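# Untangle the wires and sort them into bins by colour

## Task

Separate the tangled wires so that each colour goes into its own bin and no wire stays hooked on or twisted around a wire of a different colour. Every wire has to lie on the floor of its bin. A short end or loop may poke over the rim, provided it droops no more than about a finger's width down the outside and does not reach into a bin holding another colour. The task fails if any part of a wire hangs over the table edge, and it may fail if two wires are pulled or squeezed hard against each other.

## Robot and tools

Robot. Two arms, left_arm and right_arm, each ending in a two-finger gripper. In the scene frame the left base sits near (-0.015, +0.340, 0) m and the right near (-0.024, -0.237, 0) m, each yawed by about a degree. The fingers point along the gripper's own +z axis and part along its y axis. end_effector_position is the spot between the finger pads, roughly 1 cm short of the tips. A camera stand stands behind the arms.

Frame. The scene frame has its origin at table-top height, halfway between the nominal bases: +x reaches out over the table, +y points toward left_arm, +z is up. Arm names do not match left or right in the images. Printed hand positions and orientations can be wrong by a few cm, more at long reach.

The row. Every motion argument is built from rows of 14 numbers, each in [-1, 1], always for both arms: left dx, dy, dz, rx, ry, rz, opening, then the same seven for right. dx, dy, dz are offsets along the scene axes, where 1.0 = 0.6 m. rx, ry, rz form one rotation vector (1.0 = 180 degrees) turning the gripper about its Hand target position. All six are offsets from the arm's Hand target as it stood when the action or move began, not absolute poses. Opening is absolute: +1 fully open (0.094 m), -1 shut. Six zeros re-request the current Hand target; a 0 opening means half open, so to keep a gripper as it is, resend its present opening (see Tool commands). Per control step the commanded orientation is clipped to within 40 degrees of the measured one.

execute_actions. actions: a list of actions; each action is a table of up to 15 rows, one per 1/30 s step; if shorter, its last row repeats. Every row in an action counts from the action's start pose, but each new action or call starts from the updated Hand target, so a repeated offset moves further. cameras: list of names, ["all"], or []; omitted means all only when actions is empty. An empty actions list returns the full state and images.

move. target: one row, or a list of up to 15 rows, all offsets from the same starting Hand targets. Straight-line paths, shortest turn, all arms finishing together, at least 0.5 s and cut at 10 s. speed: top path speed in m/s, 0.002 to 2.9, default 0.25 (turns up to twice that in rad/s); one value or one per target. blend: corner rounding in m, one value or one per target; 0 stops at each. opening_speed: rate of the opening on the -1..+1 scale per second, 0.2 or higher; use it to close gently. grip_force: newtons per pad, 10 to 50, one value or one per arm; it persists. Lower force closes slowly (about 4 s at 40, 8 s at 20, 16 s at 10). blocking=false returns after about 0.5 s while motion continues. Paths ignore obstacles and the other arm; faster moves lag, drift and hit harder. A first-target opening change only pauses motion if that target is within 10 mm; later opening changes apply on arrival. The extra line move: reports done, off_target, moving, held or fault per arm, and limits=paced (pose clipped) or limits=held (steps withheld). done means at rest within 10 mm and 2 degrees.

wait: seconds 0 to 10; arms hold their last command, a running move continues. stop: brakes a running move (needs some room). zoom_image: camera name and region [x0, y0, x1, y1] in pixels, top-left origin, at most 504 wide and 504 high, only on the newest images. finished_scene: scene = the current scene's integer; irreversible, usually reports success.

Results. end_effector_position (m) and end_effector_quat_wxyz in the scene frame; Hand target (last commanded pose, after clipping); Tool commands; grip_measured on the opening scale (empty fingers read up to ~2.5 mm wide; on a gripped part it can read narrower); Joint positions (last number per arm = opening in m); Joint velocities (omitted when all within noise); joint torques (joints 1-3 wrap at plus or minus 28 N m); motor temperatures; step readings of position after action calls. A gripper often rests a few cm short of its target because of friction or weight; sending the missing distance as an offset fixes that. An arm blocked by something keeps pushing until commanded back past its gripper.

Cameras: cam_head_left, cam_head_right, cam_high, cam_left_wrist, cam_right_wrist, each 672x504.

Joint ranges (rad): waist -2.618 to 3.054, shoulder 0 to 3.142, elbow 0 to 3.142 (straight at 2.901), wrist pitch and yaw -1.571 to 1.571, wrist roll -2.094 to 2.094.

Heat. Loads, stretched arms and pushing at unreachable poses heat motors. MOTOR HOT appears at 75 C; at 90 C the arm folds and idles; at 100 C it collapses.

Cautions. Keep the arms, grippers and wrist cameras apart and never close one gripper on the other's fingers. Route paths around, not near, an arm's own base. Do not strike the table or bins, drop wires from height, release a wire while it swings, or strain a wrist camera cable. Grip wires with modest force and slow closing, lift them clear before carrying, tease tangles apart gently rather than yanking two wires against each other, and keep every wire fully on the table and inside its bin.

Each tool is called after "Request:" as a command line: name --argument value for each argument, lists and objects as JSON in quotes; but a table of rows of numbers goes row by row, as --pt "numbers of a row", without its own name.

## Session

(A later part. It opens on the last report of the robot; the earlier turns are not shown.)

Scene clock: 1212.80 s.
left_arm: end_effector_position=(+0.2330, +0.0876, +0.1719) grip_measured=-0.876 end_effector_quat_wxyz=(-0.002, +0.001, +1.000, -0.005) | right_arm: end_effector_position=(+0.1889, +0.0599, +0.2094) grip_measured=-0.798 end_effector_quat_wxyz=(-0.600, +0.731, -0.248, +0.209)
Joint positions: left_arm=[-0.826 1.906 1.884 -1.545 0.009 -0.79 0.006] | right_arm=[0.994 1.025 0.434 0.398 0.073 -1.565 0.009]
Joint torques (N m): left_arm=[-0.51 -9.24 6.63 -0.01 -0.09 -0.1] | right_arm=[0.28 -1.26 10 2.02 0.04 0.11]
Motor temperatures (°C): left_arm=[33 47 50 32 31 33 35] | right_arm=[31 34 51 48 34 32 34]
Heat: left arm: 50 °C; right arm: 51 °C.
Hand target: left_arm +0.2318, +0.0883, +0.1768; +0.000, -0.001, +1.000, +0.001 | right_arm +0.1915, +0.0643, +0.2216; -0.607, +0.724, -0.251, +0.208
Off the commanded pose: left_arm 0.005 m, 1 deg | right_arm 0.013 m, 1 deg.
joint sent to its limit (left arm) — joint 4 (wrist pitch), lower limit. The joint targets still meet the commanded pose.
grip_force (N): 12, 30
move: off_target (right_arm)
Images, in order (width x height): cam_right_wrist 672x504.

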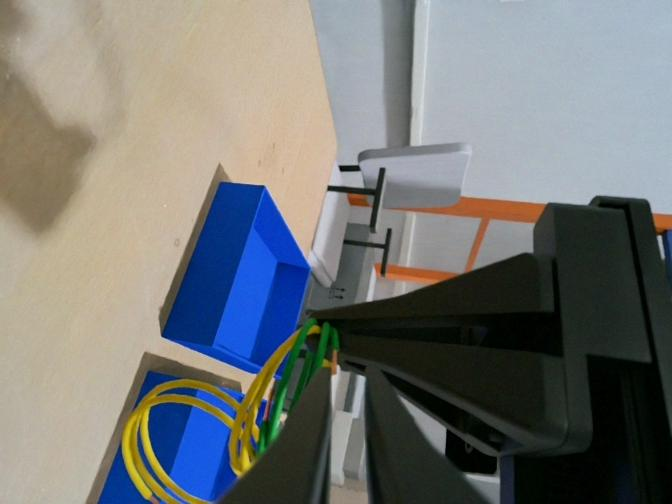

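Request:
move --pt "0 0 0 0 0 0 -1 -0.008 -0.01 -0.038 0 0 0 -0.8" --cameras '["cam_right_wrist"]' --speed 0.05

Request:
zoom_image --camera "cam_right_wrist" --region '[260, 250, 460, 450]'

Scene clock: 1223.07 s.
left_arm: end_effector_position=(+0.2330, +0.0876, +0.1719) grip_measured=-0.876 end_effector_quat_wxyz=(-0.002, +0.001, +1.000, -0.005) | right_arm: end_effector_position=(+0.1884, +0.0592, +0.2061) grip_measured=-0.798 end_effector_quat_wxyz=(-0.611, +0.722, -0.246, +0.212)
Joint positions: left_arm=[-0.826 1.906 1.884 -1.545 0.009 -0.79 0.006] | right_arm=[0.994 1.036 0.395 0.476 0.073 -1.565 0.009]
Joint torques (N m): left_arm=[-0.54 -9.21 6.54 -0.02 -0.03 -0.14] | right_arm=[0.55 -1.35 5.53 2.26 0.07 0.11]
Heat: left arm: 50 °C; right arm: 52 °C.
Hand target: left_arm +0.2318, +0.0883, +0.1768; +0.000, -0.001, +1.000, +0.001 | right_arm +0.1867, +0.0583, +0.1989; -0.608, +0.724, -0.251, +0.208
Off the commanded pose: left_arm 0.005 m, 1 deg | right_arm 0.008 m, 1 deg.
joint sent to its limit (left arm) — joint 4 (wrist pitch), lower limit. The joint targets still meet the commanded pose.
grip_force (N): 12, 30
move: done
Images, in order (width x height): cam_right_wrist 672x504.

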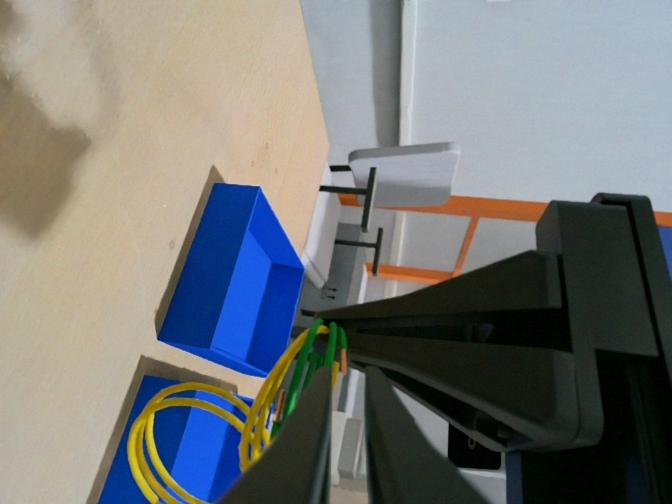

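Scaled by 2.520 from the camera's 672x504 image, which has a finer 960x720 frame.

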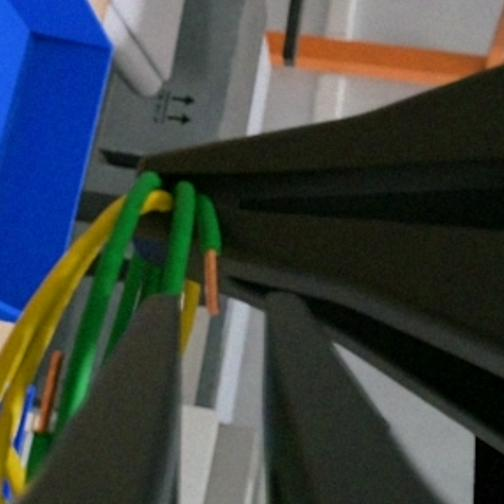

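Request:
move --pt "0 0 0 0 0 0 -1 0.02 0.03 -0.007 0 0 0 -0.8" --cameras '["cam_right_wrist","cam_high"]' --speed 0.05

Request:
zoom_image --camera "cam_right_wrist" --region '[260, 280, 460, 480]'

Request:
zoom_image --camera "cam_high" --region '[180, 215, 280, 315]'

Scene clock: 1234.67 s.
left_arm: end_effector_position=(+0.2335, +0.0882, +0.1719) grip_measured=-0.876 end_effector_quat_wxyz=(+0.000, +0.001, +1.000, -0.003) | right_arm: end_effector_position=(+0.1961, +0.0707, +0.1831) grip_measured=-0.798 end_effector_quat_wxyz=(-0.597, +0.734, -0.249, +0.208)
Joint positions: left_arm=[-0.826 1.906 1.884 -1.545 0.005 -0.79 0.006] | right_arm=[0.994 1.164 0.395 0.566 0.073 -1.565 0.009]
Joint torques (N m): left_arm=[-0.49 -9.47 6.69 -0.01 -0.03 -0.11] | right_arm=[0.5 -1.8 8.81 2.27 0.07 0.12]
Heat: left arm: 50 °C; right arm: 50 °C.
Hand target: left_arm +0.2318, +0.0884, +0.1768; +0.000, -0.001, +1.000, +0.001 | right_arm +0.1987, +0.0763, +0.1948; -0.608, +0.724, -0.251, +0.209
Off the commanded pose: left_arm 0.005 m, 0 deg | right_arm 0.013 m, 2 deg.
joint sent to its limit (left arm) — joint 4 (wrist pitch), lower limit. The joint targets still meet the commanded pose.
grip_force (N): 12, 30
move: off_target (right_arm)
Images, in order (width x height): cam_high 672x504, cam_right_wrist 672x504.

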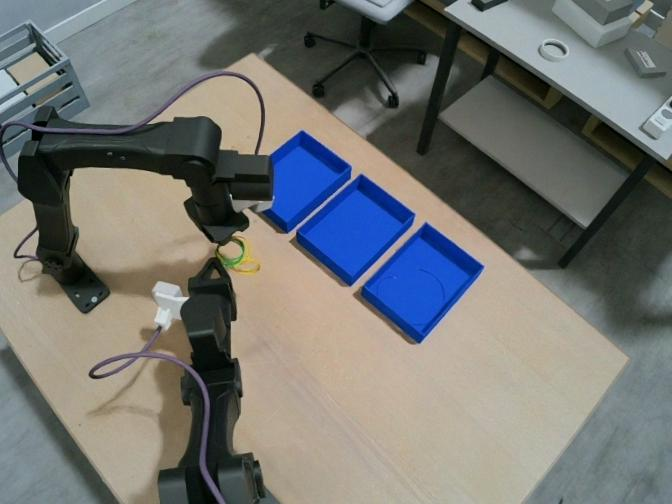

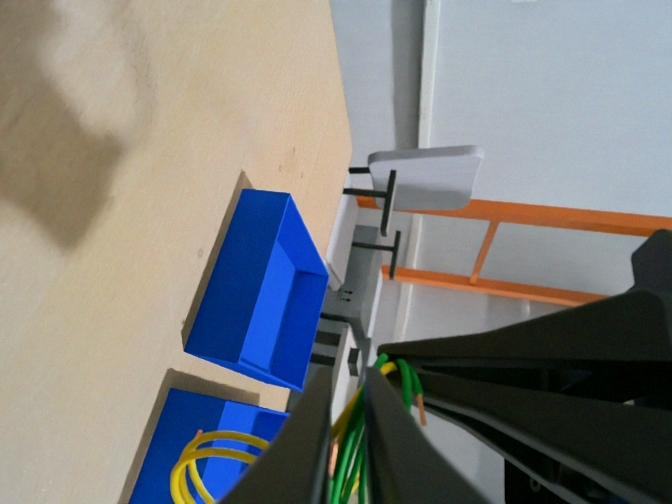

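Scaled by 2.520 from the camera's 672x504 image, which has a finer 960x720 frame.

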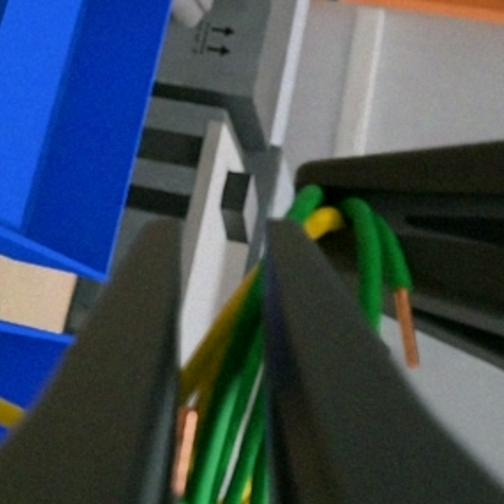

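Scaled by 5.040 from the camera's 672x504 image, which has a finer 960x720 frame.

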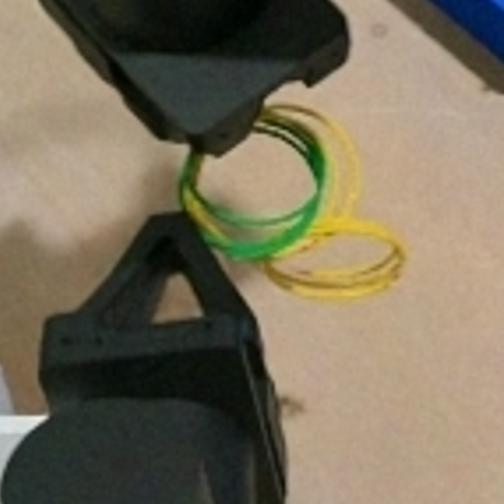

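Request:
move --pt "0 0 0 0 0 0 -1 -0.04 -0.05 -0.01 0 0 0 -0.8" --cameras '["cam_right_wrist"]' --speed 0.06

Request:
zoom_image --camera "cam_right_wrist" --region '[260, 230, 460, 430]'

Scene clock: 1244.73 s.
left_arm: end_effector_position=(+0.2335, +0.0882, +0.1719) grip_measured=-0.876 end_effector_quat_wxyz=(+0.000, +0.001, +1.000, -0.003) | right_arm: end_effector_position=(+0.1782, +0.0497, +0.1949) grip_measured=-0.798 end_effector_quat_wxyz=(-0.612, +0.722, -0.245, +0.213)
Joint positions: left_arm=[-0.826 1.906 1.884 -1.545 0.005 -0.79 0.006] | right_arm=[1.013 0.984 0.323 0.499 0.092 -1.565 0.009]
Joint torques (N m): left_arm=[-0.35 -9.26 6.67 -0.01 0 -0.09] | right_arm=[0.62 -2.7 5.37 2.03 0.07 0.14]
Heat: left arm: 50 °C; right arm: 50 °C.
Hand target: left_arm +0.2318, +0.0884, +0.1768; +0.000, -0.001, +1.000, +0.001 | right_arm +0.1748, +0.0463, +0.1888; -0.608, +0.724, -0.251, +0.209
Off the commanded pose: left_arm 0.005 m, 0 deg | right_arm 0.008 m, 1 deg.
joint sent to its limit (left arm) — joint 4 (wrist pitch), lower limit. The joint targets still meet the commanded pose.
grip_force (N): 12, 30
move: done
Images, in order (width x height): cam_right_wrist 672x504.

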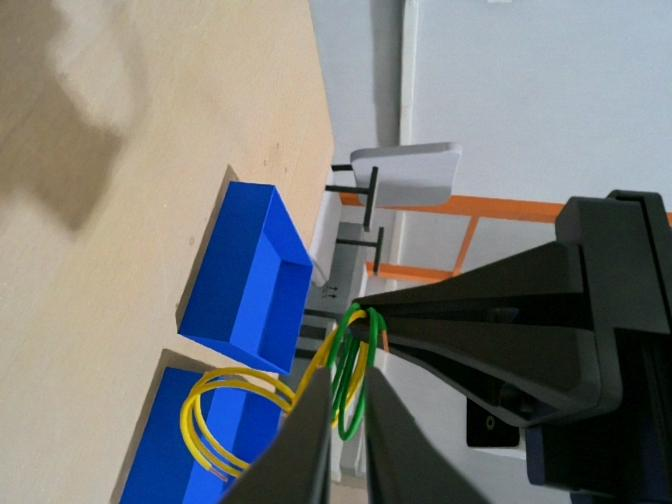

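Scaled by 2.520 from the camera's 672x504 image, which has a finer 960x720 frame.

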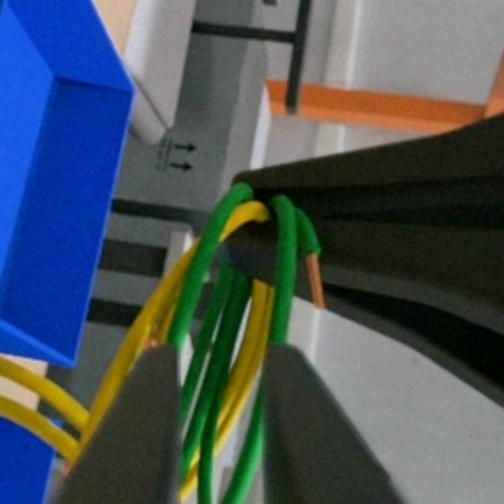

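Request:
move --pt "0 0 0 0 0 0 -1 0.0 0.0 0.055 0 0 0 -0.8" --pt "0 0 0 0 0 0 -1 0.041 0.053 0.050 0 0 0 -0.8" --cameras '["cam_right_wrist"]' --speed 0.06

Request:
zoom_image --camera "cam_right_wrist" --region '[260, 280, 460, 480]'

Scene clock: 1273.60 s.
left_arm: end_effector_position=(+0.2335, +0.0882, +0.1719) grip_measured=-0.876 end_effector_quat_wxyz=(+0.000, +0.001, +1.000, -0.003) | right_arm: end_effector_position=(+0.1945, +0.0724, +0.2016) grip_measured=-0.798 end_effector_quat_wxyz=(-0.592, +0.737, -0.250, +0.209)
Joint positions: left_arm=[-0.826 1.906 1.884 -1.545 0.005 -0.79 0.006] | right_arm=[1.009 1.112 0.462 0.434 0.092 -1.564 0.009]
Joint torques (N m): left_arm=[-0.42 -9.5 6.68 0.01 -0.03 -0.09] | right_arm=[-0.53 -1.76 9.95 2.27 -0.13 0.1]
Heat: left arm: 50 °C; right arm: 48 °C.
Hand target: left_arm +0.2318, +0.0884, +0.1768; +0.000, -0.001, +1.000, +0.001 | right_arm +0.1994, +0.0781, +0.2188; -0.608, +0.724, -0.251, +0.209
Off the commanded pose: left_arm 0.005 m, 0 deg | right_arm 0.019 m, 2 deg.
joint sent to its limit (left arm) — joint 4 (wrist pitch), lower limit. The joint targets still meet the commanded pose.
grip_force (N): 12, 30
move: off_target (right_arm)
Images, in order (width x height): cam_right_wrist 672x504.

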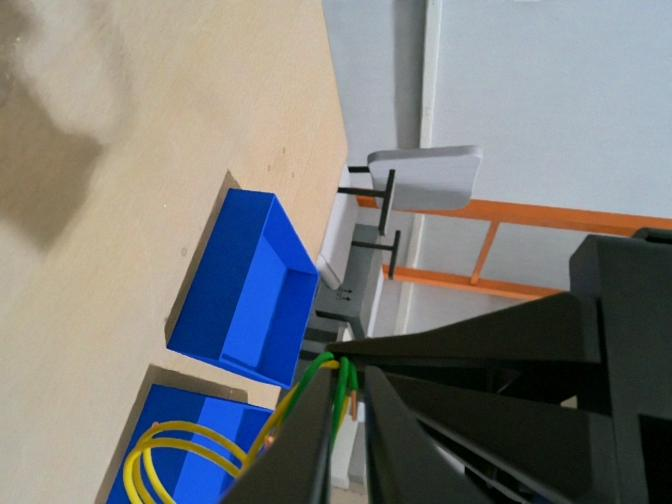

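Scaled by 2.520 from the camera's 672x504 image, which has a finer 960x720 frame.

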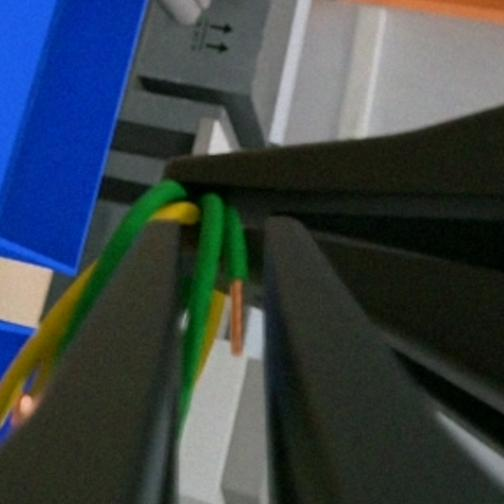

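Request:
move --pt "0 0 0 0 0 0 -1 -0.041 -0.053 -0.05 0 0 0 -0.8" --pt "0 0 0 0 0 0 -1 -0.041 -0.053 0.012 0 0 0 -0.8" --pt "0 0 0 0 0 0 -1 0.003 0.004 0.0095 0 0 0 -0.8" --cameras '["cam_right_wrist"]' --speed 0.06

Request:
zoom_image --camera "cam_right_wrist" --region '[260, 280, 460, 480]'

Scene clock: 1295.43 s.
left_arm: end_effector_position=(+0.2335, +0.0882, +0.1719) grip_measured=-0.876 end_effector_quat_wxyz=(+0.000, +0.001, +1.000, -0.003) | right_arm: end_effector_position=(+0.1964, +0.0748, +0.2072) grip_measured=-0.798 end_effector_quat_wxyz=(-0.591, +0.737, -0.250, +0.209)
Joint positions: left_arm=[-0.826 1.906 1.884 -1.545 0.005 -0.79 0.006] | right_arm=[1.009 1.116 0.488 0.412 0.092 -1.564 0.009]
Joint torques (N m): left_arm=[-0.66 -9.44 6.79 0.01 -0.02 -0.1] | right_arm=[-0.53 -1.83 10.02 2.25 -0.14 0.1]
Heat: left arm: 50 °C; right arm: 51 °C.
Hand target: left_arm +0.2318, +0.0884, +0.1768; +0.000, -0.001, +1.000, +0.001 | right_arm +0.2011, +0.0805, +0.2245; -0.608, +0.724, -0.251, +0.209
Off the commanded pose: left_arm 0.005 m, 0 deg | right_arm 0.019 m, 2 deg.
joint sent to its limit (left arm) — joint 4 (wrist pitch), lower limit. The joint targets still meet the commanded pose.
grip_force (N): 12, 30
move: off_target (right_arm)
Images, in order (width x height): cam_right_wrist 672x504.

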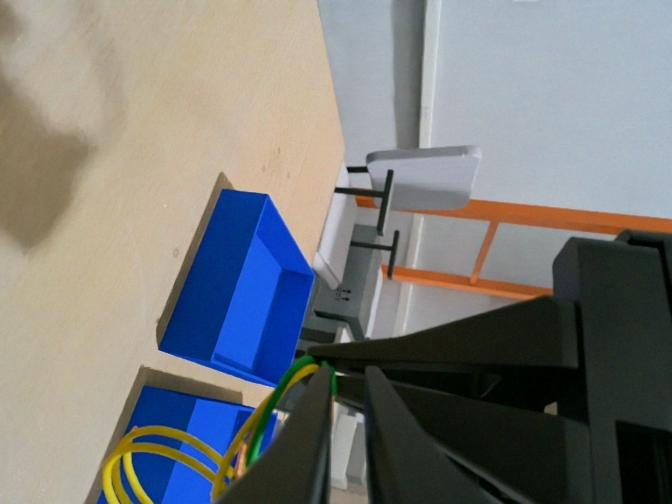

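Scaled by 2.520 from the camera's 672x504 image, which has a finer 960x720 frame.

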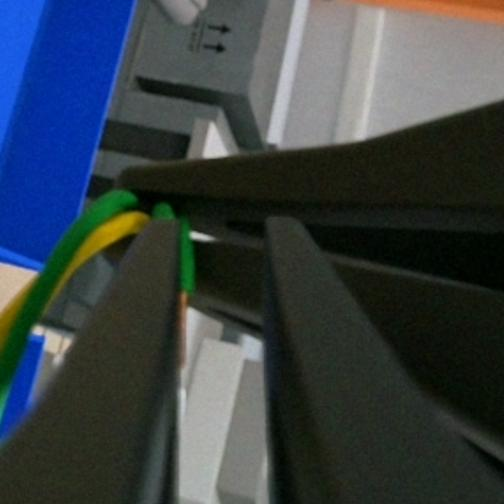

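Request:
move --pt "0 0 0 0 0 0 -1 0 0 0 0 0 0 -1" --cameras '["cam_right_wrist","cam_left_wrist"]' --grip_force '[12,25]'

Request:
zoom_image --camera "cam_right_wrist" --region '[260, 280, 460, 480]'

Scene clock: 1313.40 s.
left_arm: end_effector_position=(+0.2335, +0.0882, +0.1719) grip_measured=-0.876 end_effector_quat_wxyz=(+0.000, +0.001, +1.000, -0.003) | right_arm: end_effector_position=(+0.1964, +0.0748, +0.2073) grip_measured=-0.981 end_effector_quat_wxyz=(-0.592, +0.737, -0.250, +0.210)
Joint positions: left_arm=[-0.826 1.906 1.884 -1.545 0.005 -0.79 0.006] | right_arm=[1.009 1.116 0.488 0.413 0.092 -1.564 0.001]
Joint torques (N m): left_arm=[-0.58 -9.35 6.75 -0.01 -0.01 -0.13] | right_arm=[-0.53 -1.83 10.03 2.26 -0.14 0.1]
Heat: left arm: 51 °C; right arm: 51 °C.
Hand target: left_arm +0.2318, +0.0884, +0.1768; +0.000, -0.001, +1.000, +0.001 | right_arm +0.2011, +0.0805, +0.2245; -0.608, +0.724, -0.251, +0.209
Off the commanded pose: left_arm 0.005 m, 0 deg | right_arm 0.019 m, 2 deg.
joint sent to its limit (left arm) — joint 4 (wrist pitch), lower limit. The joint targets still meet the commanded pose.
grip_force (N): 12, 25
move: off_target (right_arm)
Images, in order (width x height): cam_left_wrist 672x504, cam_right_wrist 672x504.

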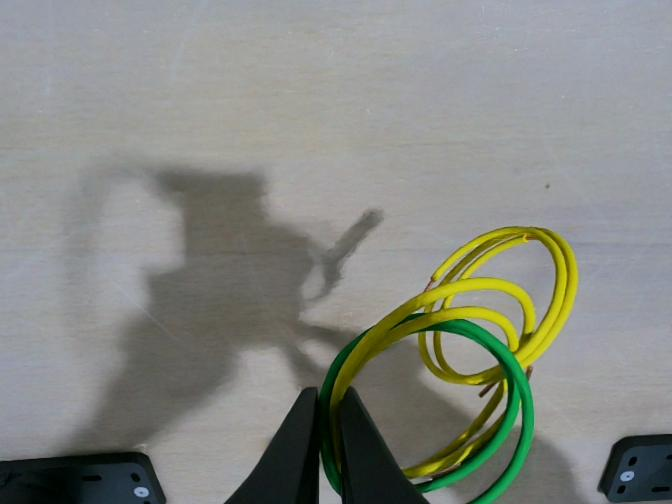

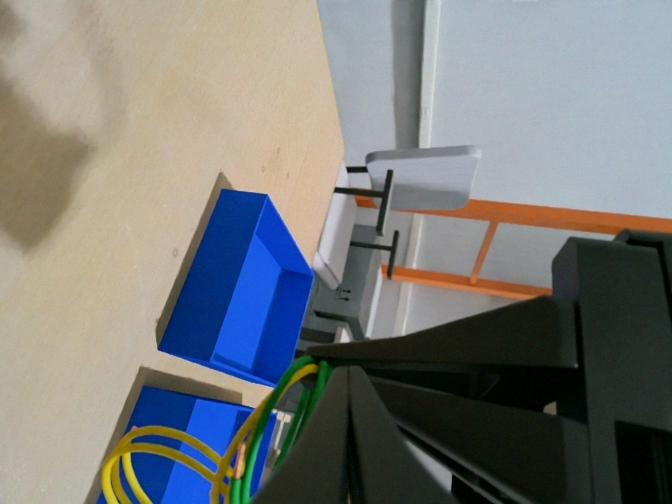

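Scaled by 2.520 from the camera's 672x504 image, which has a finer 960x720 frame.

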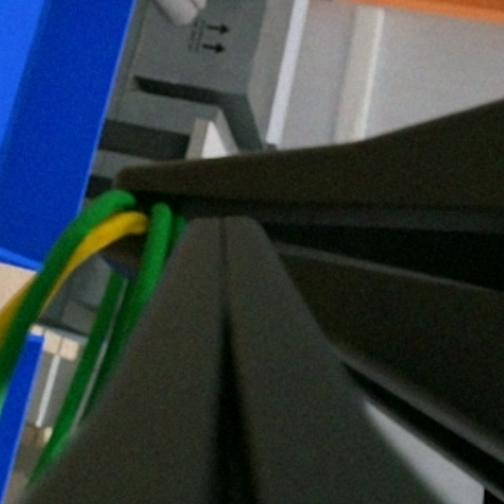

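Request:
move --pt "0 0 0 0 0 0 -1 0 0 0 0 0 0 -0.7" --cameras '["cam_right_wrist"]'

Request:
zoom_image --camera "cam_right_wrist" --region '[260, 280, 460, 480]'

Scene clock: 1324.33 s.
left_arm: end_effector_position=(+0.2335, +0.0882, +0.1719) grip_measured=-0.876 end_effector_quat_wxyz=(+0.000, +0.001, +1.000, -0.003) | right_arm: end_effector_position=(+0.1964, +0.0748, +0.2073) grip_measured=-0.701 end_effector_quat_wxyz=(-0.592, +0.737, -0.250, +0.210)
Joint positions: left_arm=[-0.826 1.906 1.884 -1.545 0.005 -0.79 0.006] | right_arm=[1.009 1.116 0.488 0.413 0.092 -1.564 0.014]
Joint torques (N m): left_arm=[-0.42 -9.47 6.61 -0.05 0.01 -0.11] | right_arm=[-0.53 -1.81 10.03 2.26 -0.14 0.1]
Heat: left arm: 51 °C; right arm: 52 °C.
Hand target: left_arm +0.2318, +0.0884, +0.1768; +0.000, -0.001, +1.000, +0.001 | right_arm +0.2011, +0.0805, +0.2245; -0.608, +0.724, -0.251, +0.209
Off the commanded pose: left_arm 0.005 m, 0 deg | right_arm 0.019 m, 2 deg.
joint sent to its limit (left arm) — joint 4 (wrist pitch), lower limit. The joint targets still meet the commanded pose.
grip_force (N): 12, 25
move: off_target (right_arm)
Images, in order (width x height): cam_right_wrist 672x504.

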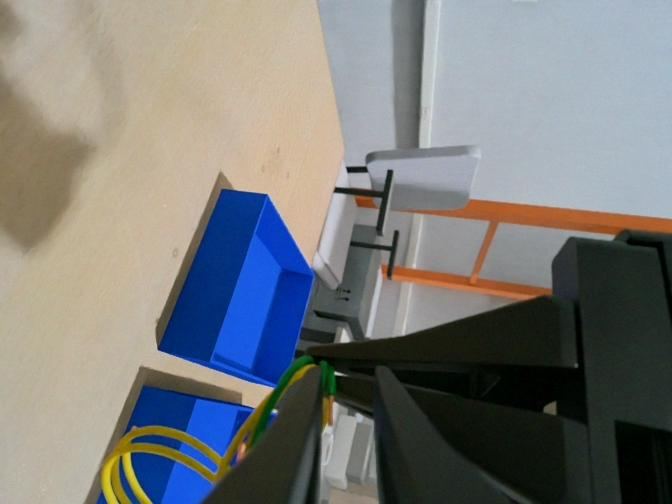

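Scaled by 2.520 from the camera's 672x504 image, which has a finer 960x720 frame.

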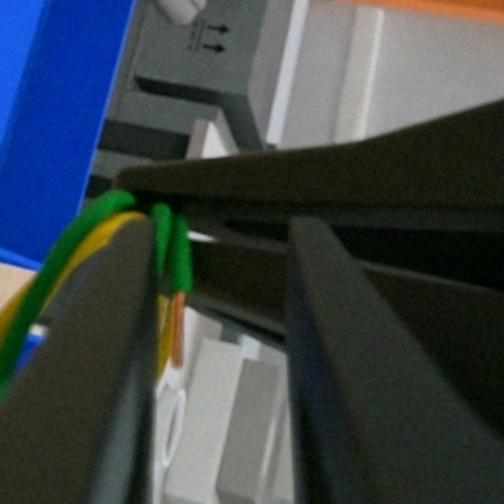

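Request:
move --pt "0 0 0 0 0 0 -1 0.0085 0.012 0.0 0 0 0 -0.7" --cameras '["cam_right_wrist"]' --speed 0.05

Request:
zoom_image --camera "cam_right_wrist" --region '[260, 280, 460, 480]'

Scene clock: 1339.70 s.
left_arm: end_effector_position=(+0.2335, +0.0882, +0.1719) grip_measured=-0.876 end_effector_quat_wxyz=(+0.000, +0.001, +1.000, -0.003) | right_arm: end_effector_position=(+0.2011, +0.0820, +0.2076) grip_measured=-0.701 end_effector_quat_wxyz=(-0.592, +0.737, -0.250, +0.210)
Joint positions: left_arm=[-0.826 1.906 1.884 -1.545 0.005 -0.79 0.006] | right_arm=[1.009 1.16 0.512 0.433 0.092 -1.564 0.014]
Joint torques (N m): left_arm=[-0.5 -9.22 6.69 0.02 0.01 -0.11] | right_arm=[-0.64 -2.11 9.98 2.28 -0.16 0.1]
Heat: left arm: 51 °C; right arm: 52 °C.
Hand target: left_arm +0.2318, +0.0884, +0.1768; +0.000, -0.001, +1.000, +0.001 | right_arm +0.2062, +0.0877, +0.2245; -0.608, +0.724, -0.251, +0.209
Off the commanded pose: left_arm 0.005 m, 0 deg | right_arm 0.019 m, 2 deg.
joint sent to its limit (left arm) — joint 4 (wrist pitch), lower limit. The joint targets still meet the commanded pose.
grip_force (N): 12, 25
move: off_target (right_arm)
Images, in order (width x height): cam_right_wrist 672x504.

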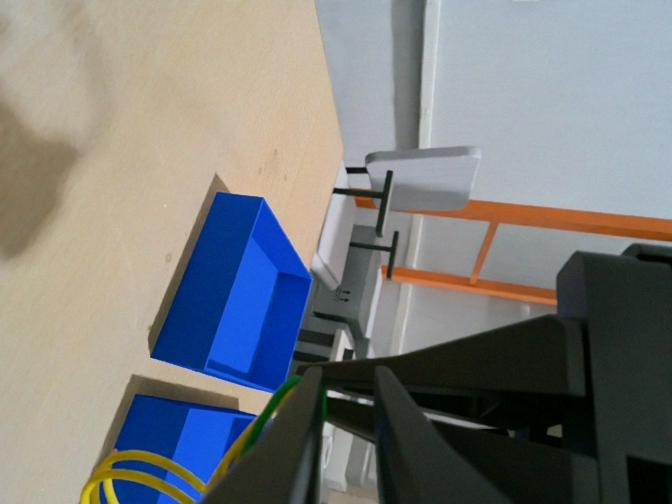

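Scaled by 2.520 from the camera's 672x504 image, which has a finer 960x720 frame.

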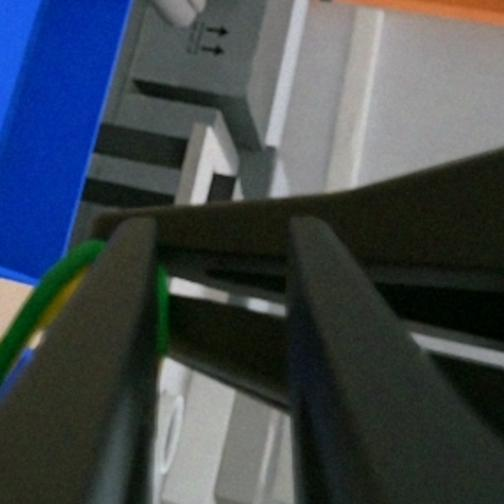

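Request:
move --pt "0 0 0 0 0 0 -1 0 0 0.0 0 0 0 -0.6" --cameras '["cam_right_wrist"]' --speed 0.05

Request:
zoom_image --camera "cam_right_wrist" --region '[260, 330, 400, 470]'

Scene clock: 1349.37 s.
left_arm: end_effector_position=(+0.2335, +0.0882, +0.1719) grip_measured=-0.876 end_effector_quat_wxyz=(+0.000, +0.001, +1.000, -0.003) | right_arm: end_effector_position=(+0.2011, +0.0820, +0.2077) grip_measured=-0.601 end_effector_quat_wxyz=(-0.592, +0.737, -0.250, +0.210)
Joint positions: left_arm=[-0.826 1.906 1.884 -1.545 0.005 -0.79 0.006] | right_arm=[1.009 1.16 0.512 0.433 0.092 -1.564 0.019]
Joint torques (N m): left_arm=[-0.59 -9.52 6.68 0.02 -0.04 -0.12] | right_arm=[-0.64 -2.11 9.98 2.26 -0.16 0.1]
Heat: left arm: 51 °C; right arm: 53 °C.
Hand target: left_arm +0.2318, +0.0884, +0.1768; +0.000, -0.001, +1.000, +0.001 | right_arm +0.2062, +0.0877, +0.2245; -0.608, +0.724, -0.251, +0.208
Off the commanded pose: left_arm 0.005 m, 0 deg | right_arm 0.019 m, 2 deg.
joint sent to its limit (left arm) — joint 4 (wrist pitch), lower limit. The joint targets still meet the commanded pose.
grip_force (N): 12, 25
move: off_target (right_arm)
Images, in order (width x height): cam_right_wrist 672x504.

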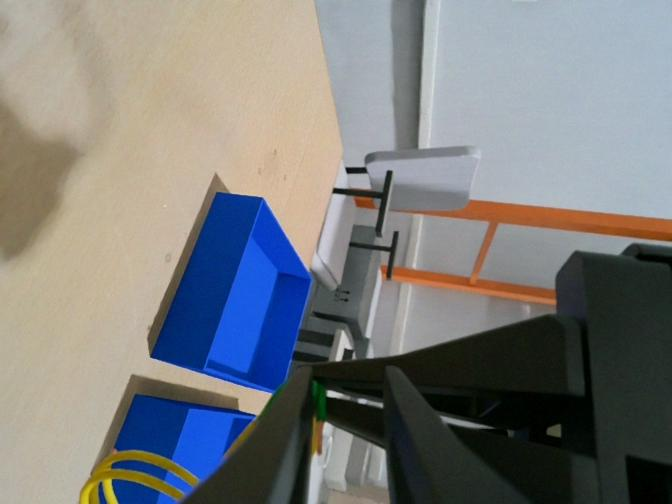

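Scaled by 3.600 from the camera's 672x504 image, which has a finer 960x720 frame.

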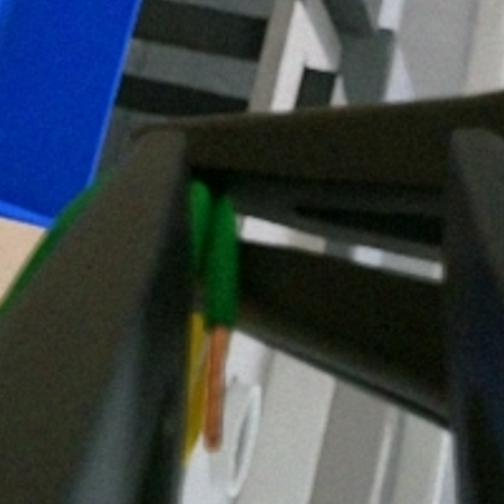

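Request:
move --pt "0 0 0 0 0 0 -1 0.0065 0.0085 -0.005 0 0 0 -0.62" --cameras '["cam_right_wrist"]' --speed 0.05

Request:
zoom_image --camera "cam_right_wrist" --region '[260, 330, 420, 490]'

Scene clock: 1373.63 s.
left_arm: end_effector_position=(+0.2335, +0.0882, +0.1719) grip_measured=-0.876 end_effector_quat_wxyz=(+0.000, +0.001, +1.000, -0.003) | right_arm: end_effector_position=(+0.2048, +0.0870, +0.2051) grip_measured=-0.619 end_effector_quat_wxyz=(-0.592, +0.737, -0.251, +0.210)
Joint positions: left_arm=[-0.826 1.906 1.884 -1.545 0.005 -0.79 0.006] | right_arm=[1.007 1.197 0.522 0.461 0.092 -1.564 0.018]
Joint torques (N m): left_arm=[-0.65 -9.31 6.86 0.02 0.03 -0.11] | right_arm=[-0.69 -2.32 9.87 2.26 -0.18 0.09]
Motor temperatures (°C): left_arm=[33 47 51 32 31 33 35] | right_arm=[31 33 55 51 34 32 34]
Heat: left arm: 51 °C; right arm: 55 °C.
Hand target: left_arm +0.2318, +0.0884, +0.1768; +0.000, -0.001, +1.000, +0.001 | right_arm +0.2101, +0.0929, +0.2215; -0.608, +0.724, -0.251, +0.208
Off the commanded pose: left_arm 0.005 m, 0 deg | right_arm 0.018 m, 2 deg.
joint sent to its limit (left arm) — joint 4 (wrist pitch), lower limit. The joint targets still meet the commanded pose.
grip_force (N): 12, 25
move: off_target (right_arm)
Images, in order (width x height): cam_right_wrist 672x504.

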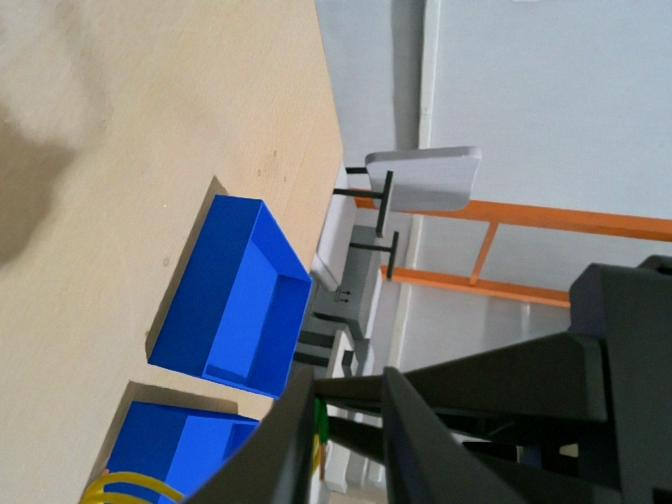

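Scaled by 3.150 from the camera's 672x504 image, which has a finer 960x720 frame.

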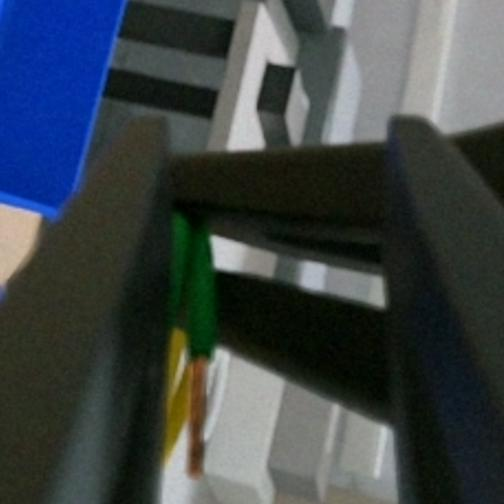

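Request:
move --pt "0 0 0 0 0 0 -1 0 0 0 0 0 0 -1" --cameras '["cam_right_wrist","cam_left_wrist"]'

Request:
zoom_image --camera "cam_right_wrist" --region '[260, 330, 420, 490]'

Request:
zoom_image --camera "cam_left_wrist" --region '[270, 200, 570, 504]'

Scene clock: 1384.00 s.
left_arm: end_effector_position=(+0.2335, +0.0882, +0.1719) grip_measured=-0.876 end_effector_quat_wxyz=(+0.000, +0.001, +1.000, -0.003) | right_arm: end_effector_position=(+0.2048, +0.0870, +0.2053) grip_measured=-0.981 end_effector_quat_wxyz=(-0.592, +0.736, -0.251, +0.210)
Joint positions: left_arm=[-0.826 1.906 1.884 -1.545 0.005 -0.79 0.006] | right_arm=[1.007 1.197 0.522 0.462 0.092 -1.564 0.001]
Joint torques (N m): left_arm=[-0.49 -9.51 6.84 0.03 -0.02 -0.09] | right_arm=[-0.7 -2.3 9.89 2.26 -0.18 0.1]
Heat: left arm: 51 °C; right arm: 53 °C.
Hand target: left_arm +0.2318, +0.0884, +0.1768; +0.000, -0.001, +1.000, +0.001 | right_arm +0.2101, +0.0929, +0.2215; -0.608, +0.724, -0.251, +0.208
Off the commanded pose: left_arm 0.005 m, 0 deg | right_arm 0.018 m, 2 deg.
joint sent to its limit (left arm) — joint 4 (wrist pitch), lower limit. The joint targets still meet the commanded pose.
grip_force (N): 12, 25
move: off_target (right_arm)
Images, in order (width x height): cam_left_wrist 672x504, cam_right_wrist 672x504.

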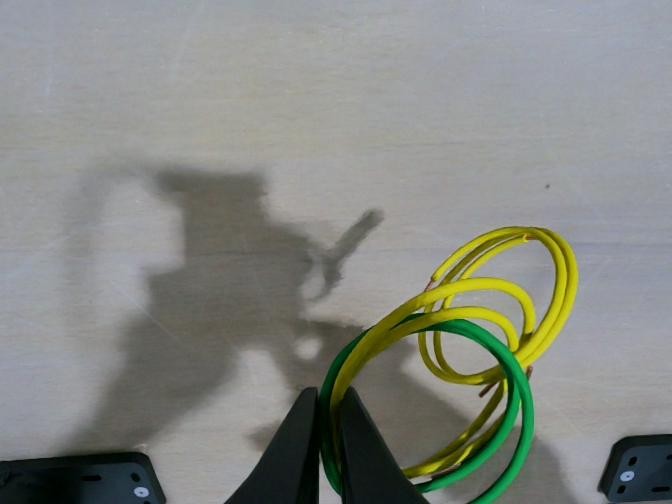

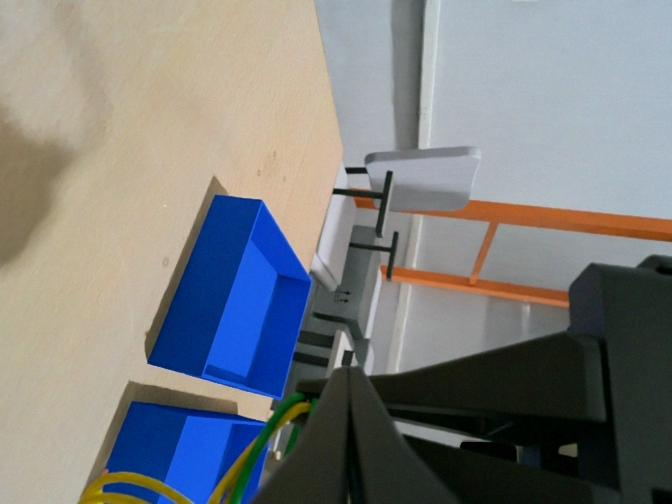

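Scaled by 3.150 from the camera's 672x504 image, which has a finer 960x720 frame.

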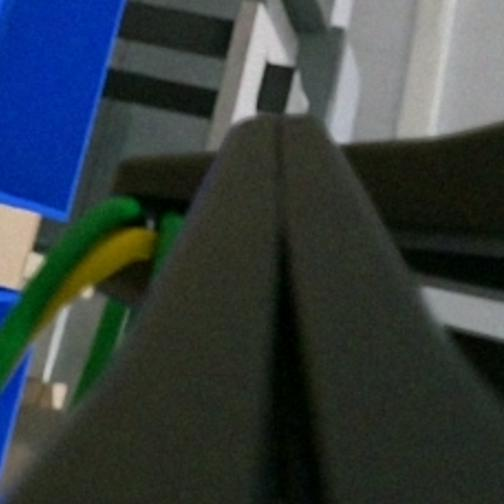

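Scaled by 1.658 from the camera's 672x504 image, which has a finer 960x720 frame.

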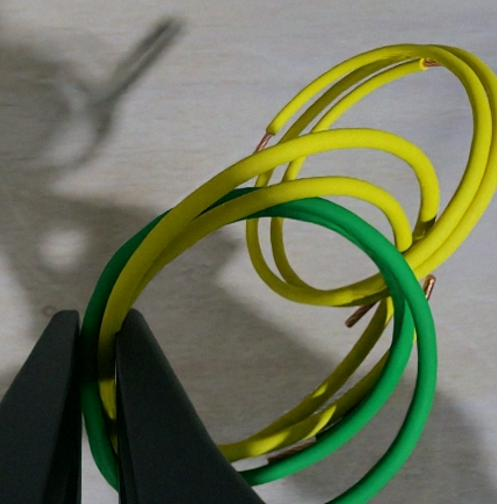

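Request:
move --pt "0 0 0 0 0 0 -1 0 0 0 0 0 0 -0.6" --pt "0 0 0 0 0 0 -1 0.0125 -0.005 0.0 0 0 0 -0.6" --cameras '["cam_right_wrist"]' --speed 0.05

Request:
zoom_image --camera "cam_right_wrist" --region '[260, 330, 420, 490]'

Scene clock: 1395.27 s.
left_arm: end_effector_position=(+0.2343, +0.0889, +0.1719) grip_measured=-0.876 end_effector_quat_wxyz=(+0.002, +0.001, +1.000, -0.001) | right_arm: end_effector_position=(+0.2085, +0.0856, +0.2031) grip_measured=-0.601 end_effector_quat_wxyz=(-0.593, +0.739, -0.249, +0.202)
Joint positions: left_arm=[-0.826 1.906 1.884 -1.545 -0.001 -0.791 0.006] | right_arm=[0.977 1.203 0.522 0.464 0.046 -1.564 0.019]
Joint torques (N m): left_arm=[-0.61 -9.48 6.84 0 0.02 -0.06] | right_arm=[-0.98 -2.32 10.22 2.28 -0.04 0.03]
Heat: left arm: 51 °C; right arm: 52 °C.
Hand target: left_arm +0.2318, +0.0883, +0.1768; +0.000, -0.001, +1.000, +0.001 | right_arm +0.2177, +0.0898, +0.2215; -0.608, +0.724, -0.251, +0.209
Off the commanded pose: left_arm 0.005 m, 0 deg | right_arm 0.021 m, 3 deg.
joint sent to its limit (left arm) — joint 4 (wrist pitch), lower limit. The joint targets still meet the commanded pose.
grip_force (N): 12, 25
move: off_target (right_arm)
Images, in order (width x height): cam_right_wrist 672x504.

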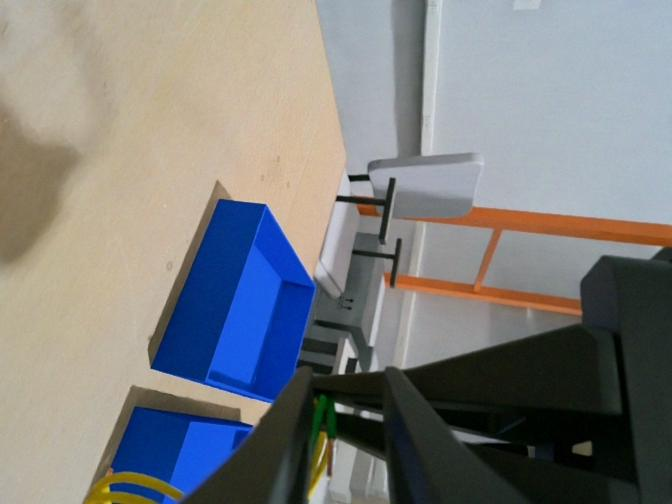

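Scaled by 3.150 from the camera's 672x504 image, which has a finer 960x720 frame.

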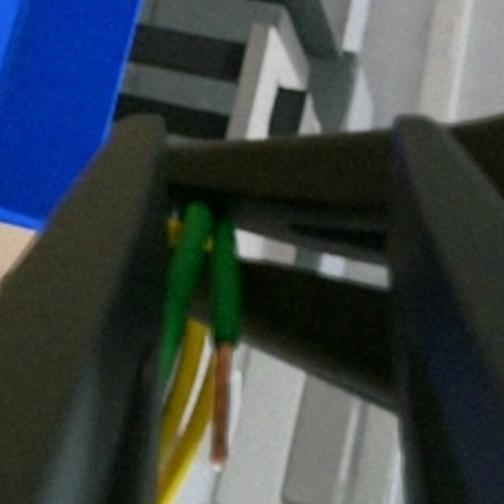

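Request:
move --pt "0 0 0 0 0 0 -1 0 0 0 0 0 0 -1" --cameras '["cam_right_wrist"]'

Request:
zoom_image --camera "cam_right_wrist" --region '[260, 330, 420, 490]'

Scene clock: 1409.30 s.
left_arm: end_effector_position=(+0.2343, +0.0889, +0.1719) grip_measured=-0.876 end_effector_quat_wxyz=(+0.002, +0.001, +1.000, -0.001) | right_arm: end_effector_position=(+0.2094, +0.0850, +0.2033) grip_measured=-0.981 end_effector_quat_wxyz=(-0.593, +0.738, -0.250, +0.202)
Joint positions: left_arm=[-0.826 1.906 1.884 -1.545 -0.001 -0.791 0.006] | right_arm=[0.974 1.203 0.522 0.465 0.045 -1.564 0.001]
Joint torques (N m): left_arm=[-0.66 -9.43 6.67 0.01 0.04 -0.09] | right_arm=[-0.77 -2.3 10.22 2.27 -0.04 0.03]
Heat: left arm: 51 °C; right arm: 52 °C.
Hand target: left_arm +0.2318, +0.0883, +0.1768; +0.000, -0.001, +1.000, +0.001 | right_arm +0.2176, +0.0899, +0.2215; -0.608, +0.724, -0.251, +0.208
Off the commanded pose: left_arm 0.006 m, 0 deg | right_arm 0.021 m, 2 deg.
joint sent to its limit (left arm) — joint 4 (wrist pitch), lower limit. The joint targets still meet the commanded pose.
grip_force (N): 12, 25
move: off_target (right_arm)
Images, in order (width x height): cam_right_wrist 672x504.

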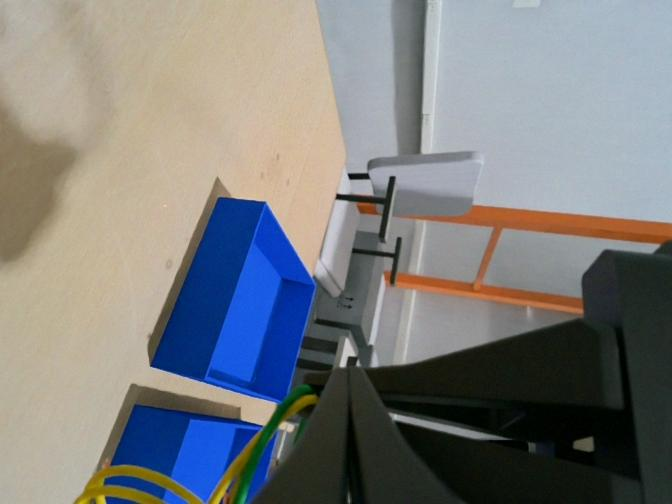

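Scaled by 3.150 from the camera's 672x504 image, which has a finer 960x720 frame.

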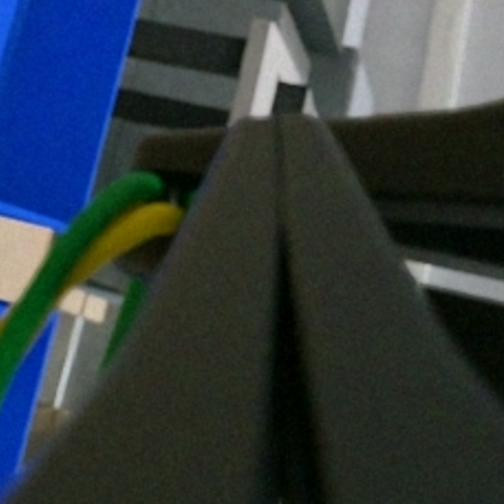

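Request:
move --pt "0 0 0 0 0 0 -1 0 0 0 0 0 0 -0.6" --cameras '["cam_right_wrist","cam_high","cam_left_wrist"]'

Request:
zoom_image --camera "cam_high" --region '[190, 220, 270, 300]'

Request:
zoom_image --camera "cam_right_wrist" --region '[280, 340, 400, 500]'

Scene clock: 1428.77 s.
left_arm: end_effector_position=(+0.2347, +0.0893, +0.1719) grip_measured=-0.876 end_effector_quat_wxyz=(+0.003, +0.001, +1.000, +0.000) | right_arm: end_effector_position=(+0.2090, +0.0855, +0.2026) grip_measured=-0.602 end_effector_quat_wxyz=(-0.593, +0.739, -0.249, +0.201)
Joint positions: left_arm=[-0.826 1.906 1.884 -1.545 -0.004 -0.791 0.006] | right_arm=[0.974 1.205 0.522 0.465 0.042 -1.564 0.019]
Joint torques (N m): left_arm=[-0.77 -9.28 6.61 -0.01 0.04 -0.07] | right_arm=[-0.76 -2.48 10.22 2.27 0.01 0.03]
Heat: left arm: 51 °C; right arm: 52 °C.
Hand target: left_arm +0.2318, +0.0883, +0.1768; +0.000, -0.001, +1.000, +0.001 | right_arm +0.2176, +0.0898, +0.2214; -0.608, +0.724, -0.251, +0.208
Off the commanded pose: left_arm 0.006 m, 0 deg | right_arm 0.021 m, 3 deg.
joint sent to its limit (left arm) — joint 4 (wrist pitch), lower limit. The joint targets still meet the commanded pose.
grip_force (N): 12, 25
move: off_target (right_arm)
Images, in order (width x height): cam_high 672x504, cam_left_wrist 672x504, cam_right_wrist 672x504.

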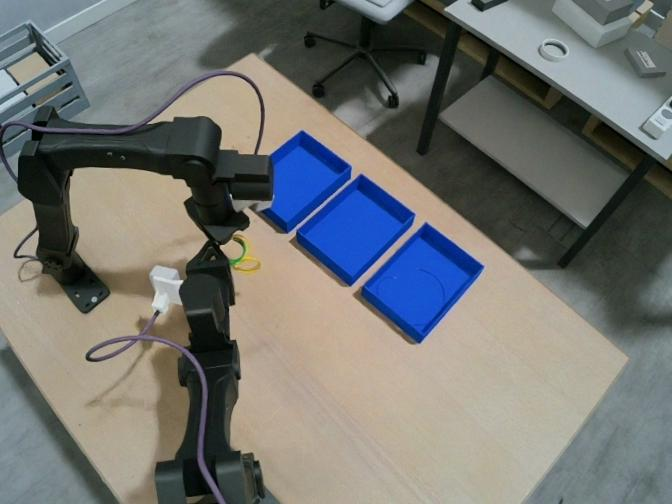

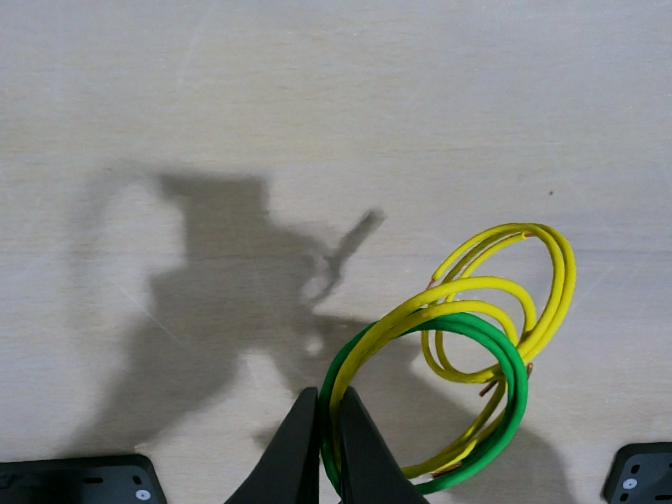

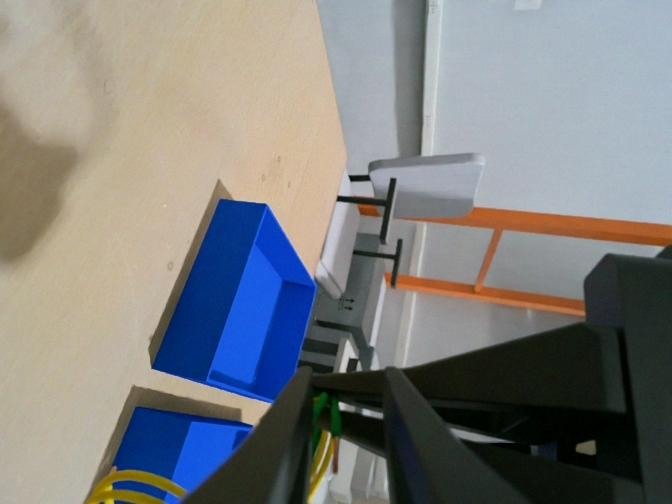

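Scaled by 6.300 from the camera's 672x504 image, which has a finer 960x720 frame.

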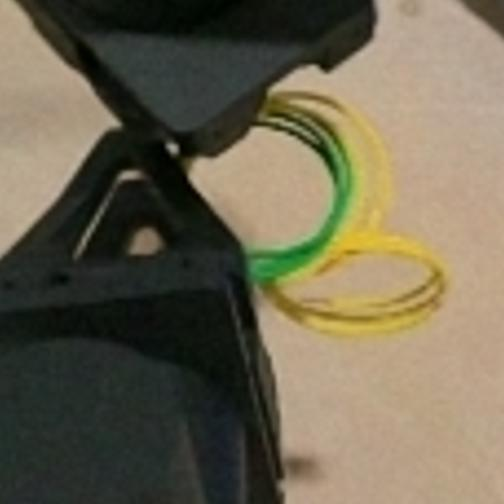

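Scaled by 3.150 from the camera's 672x504 image, which has a finer 960x720 frame.

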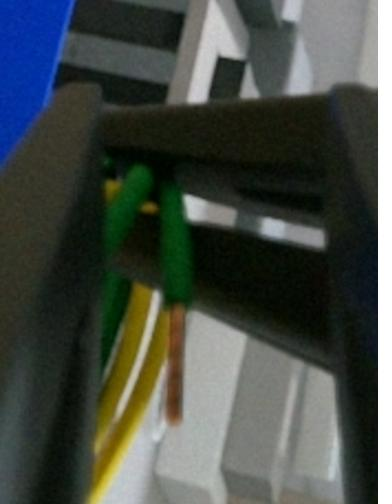

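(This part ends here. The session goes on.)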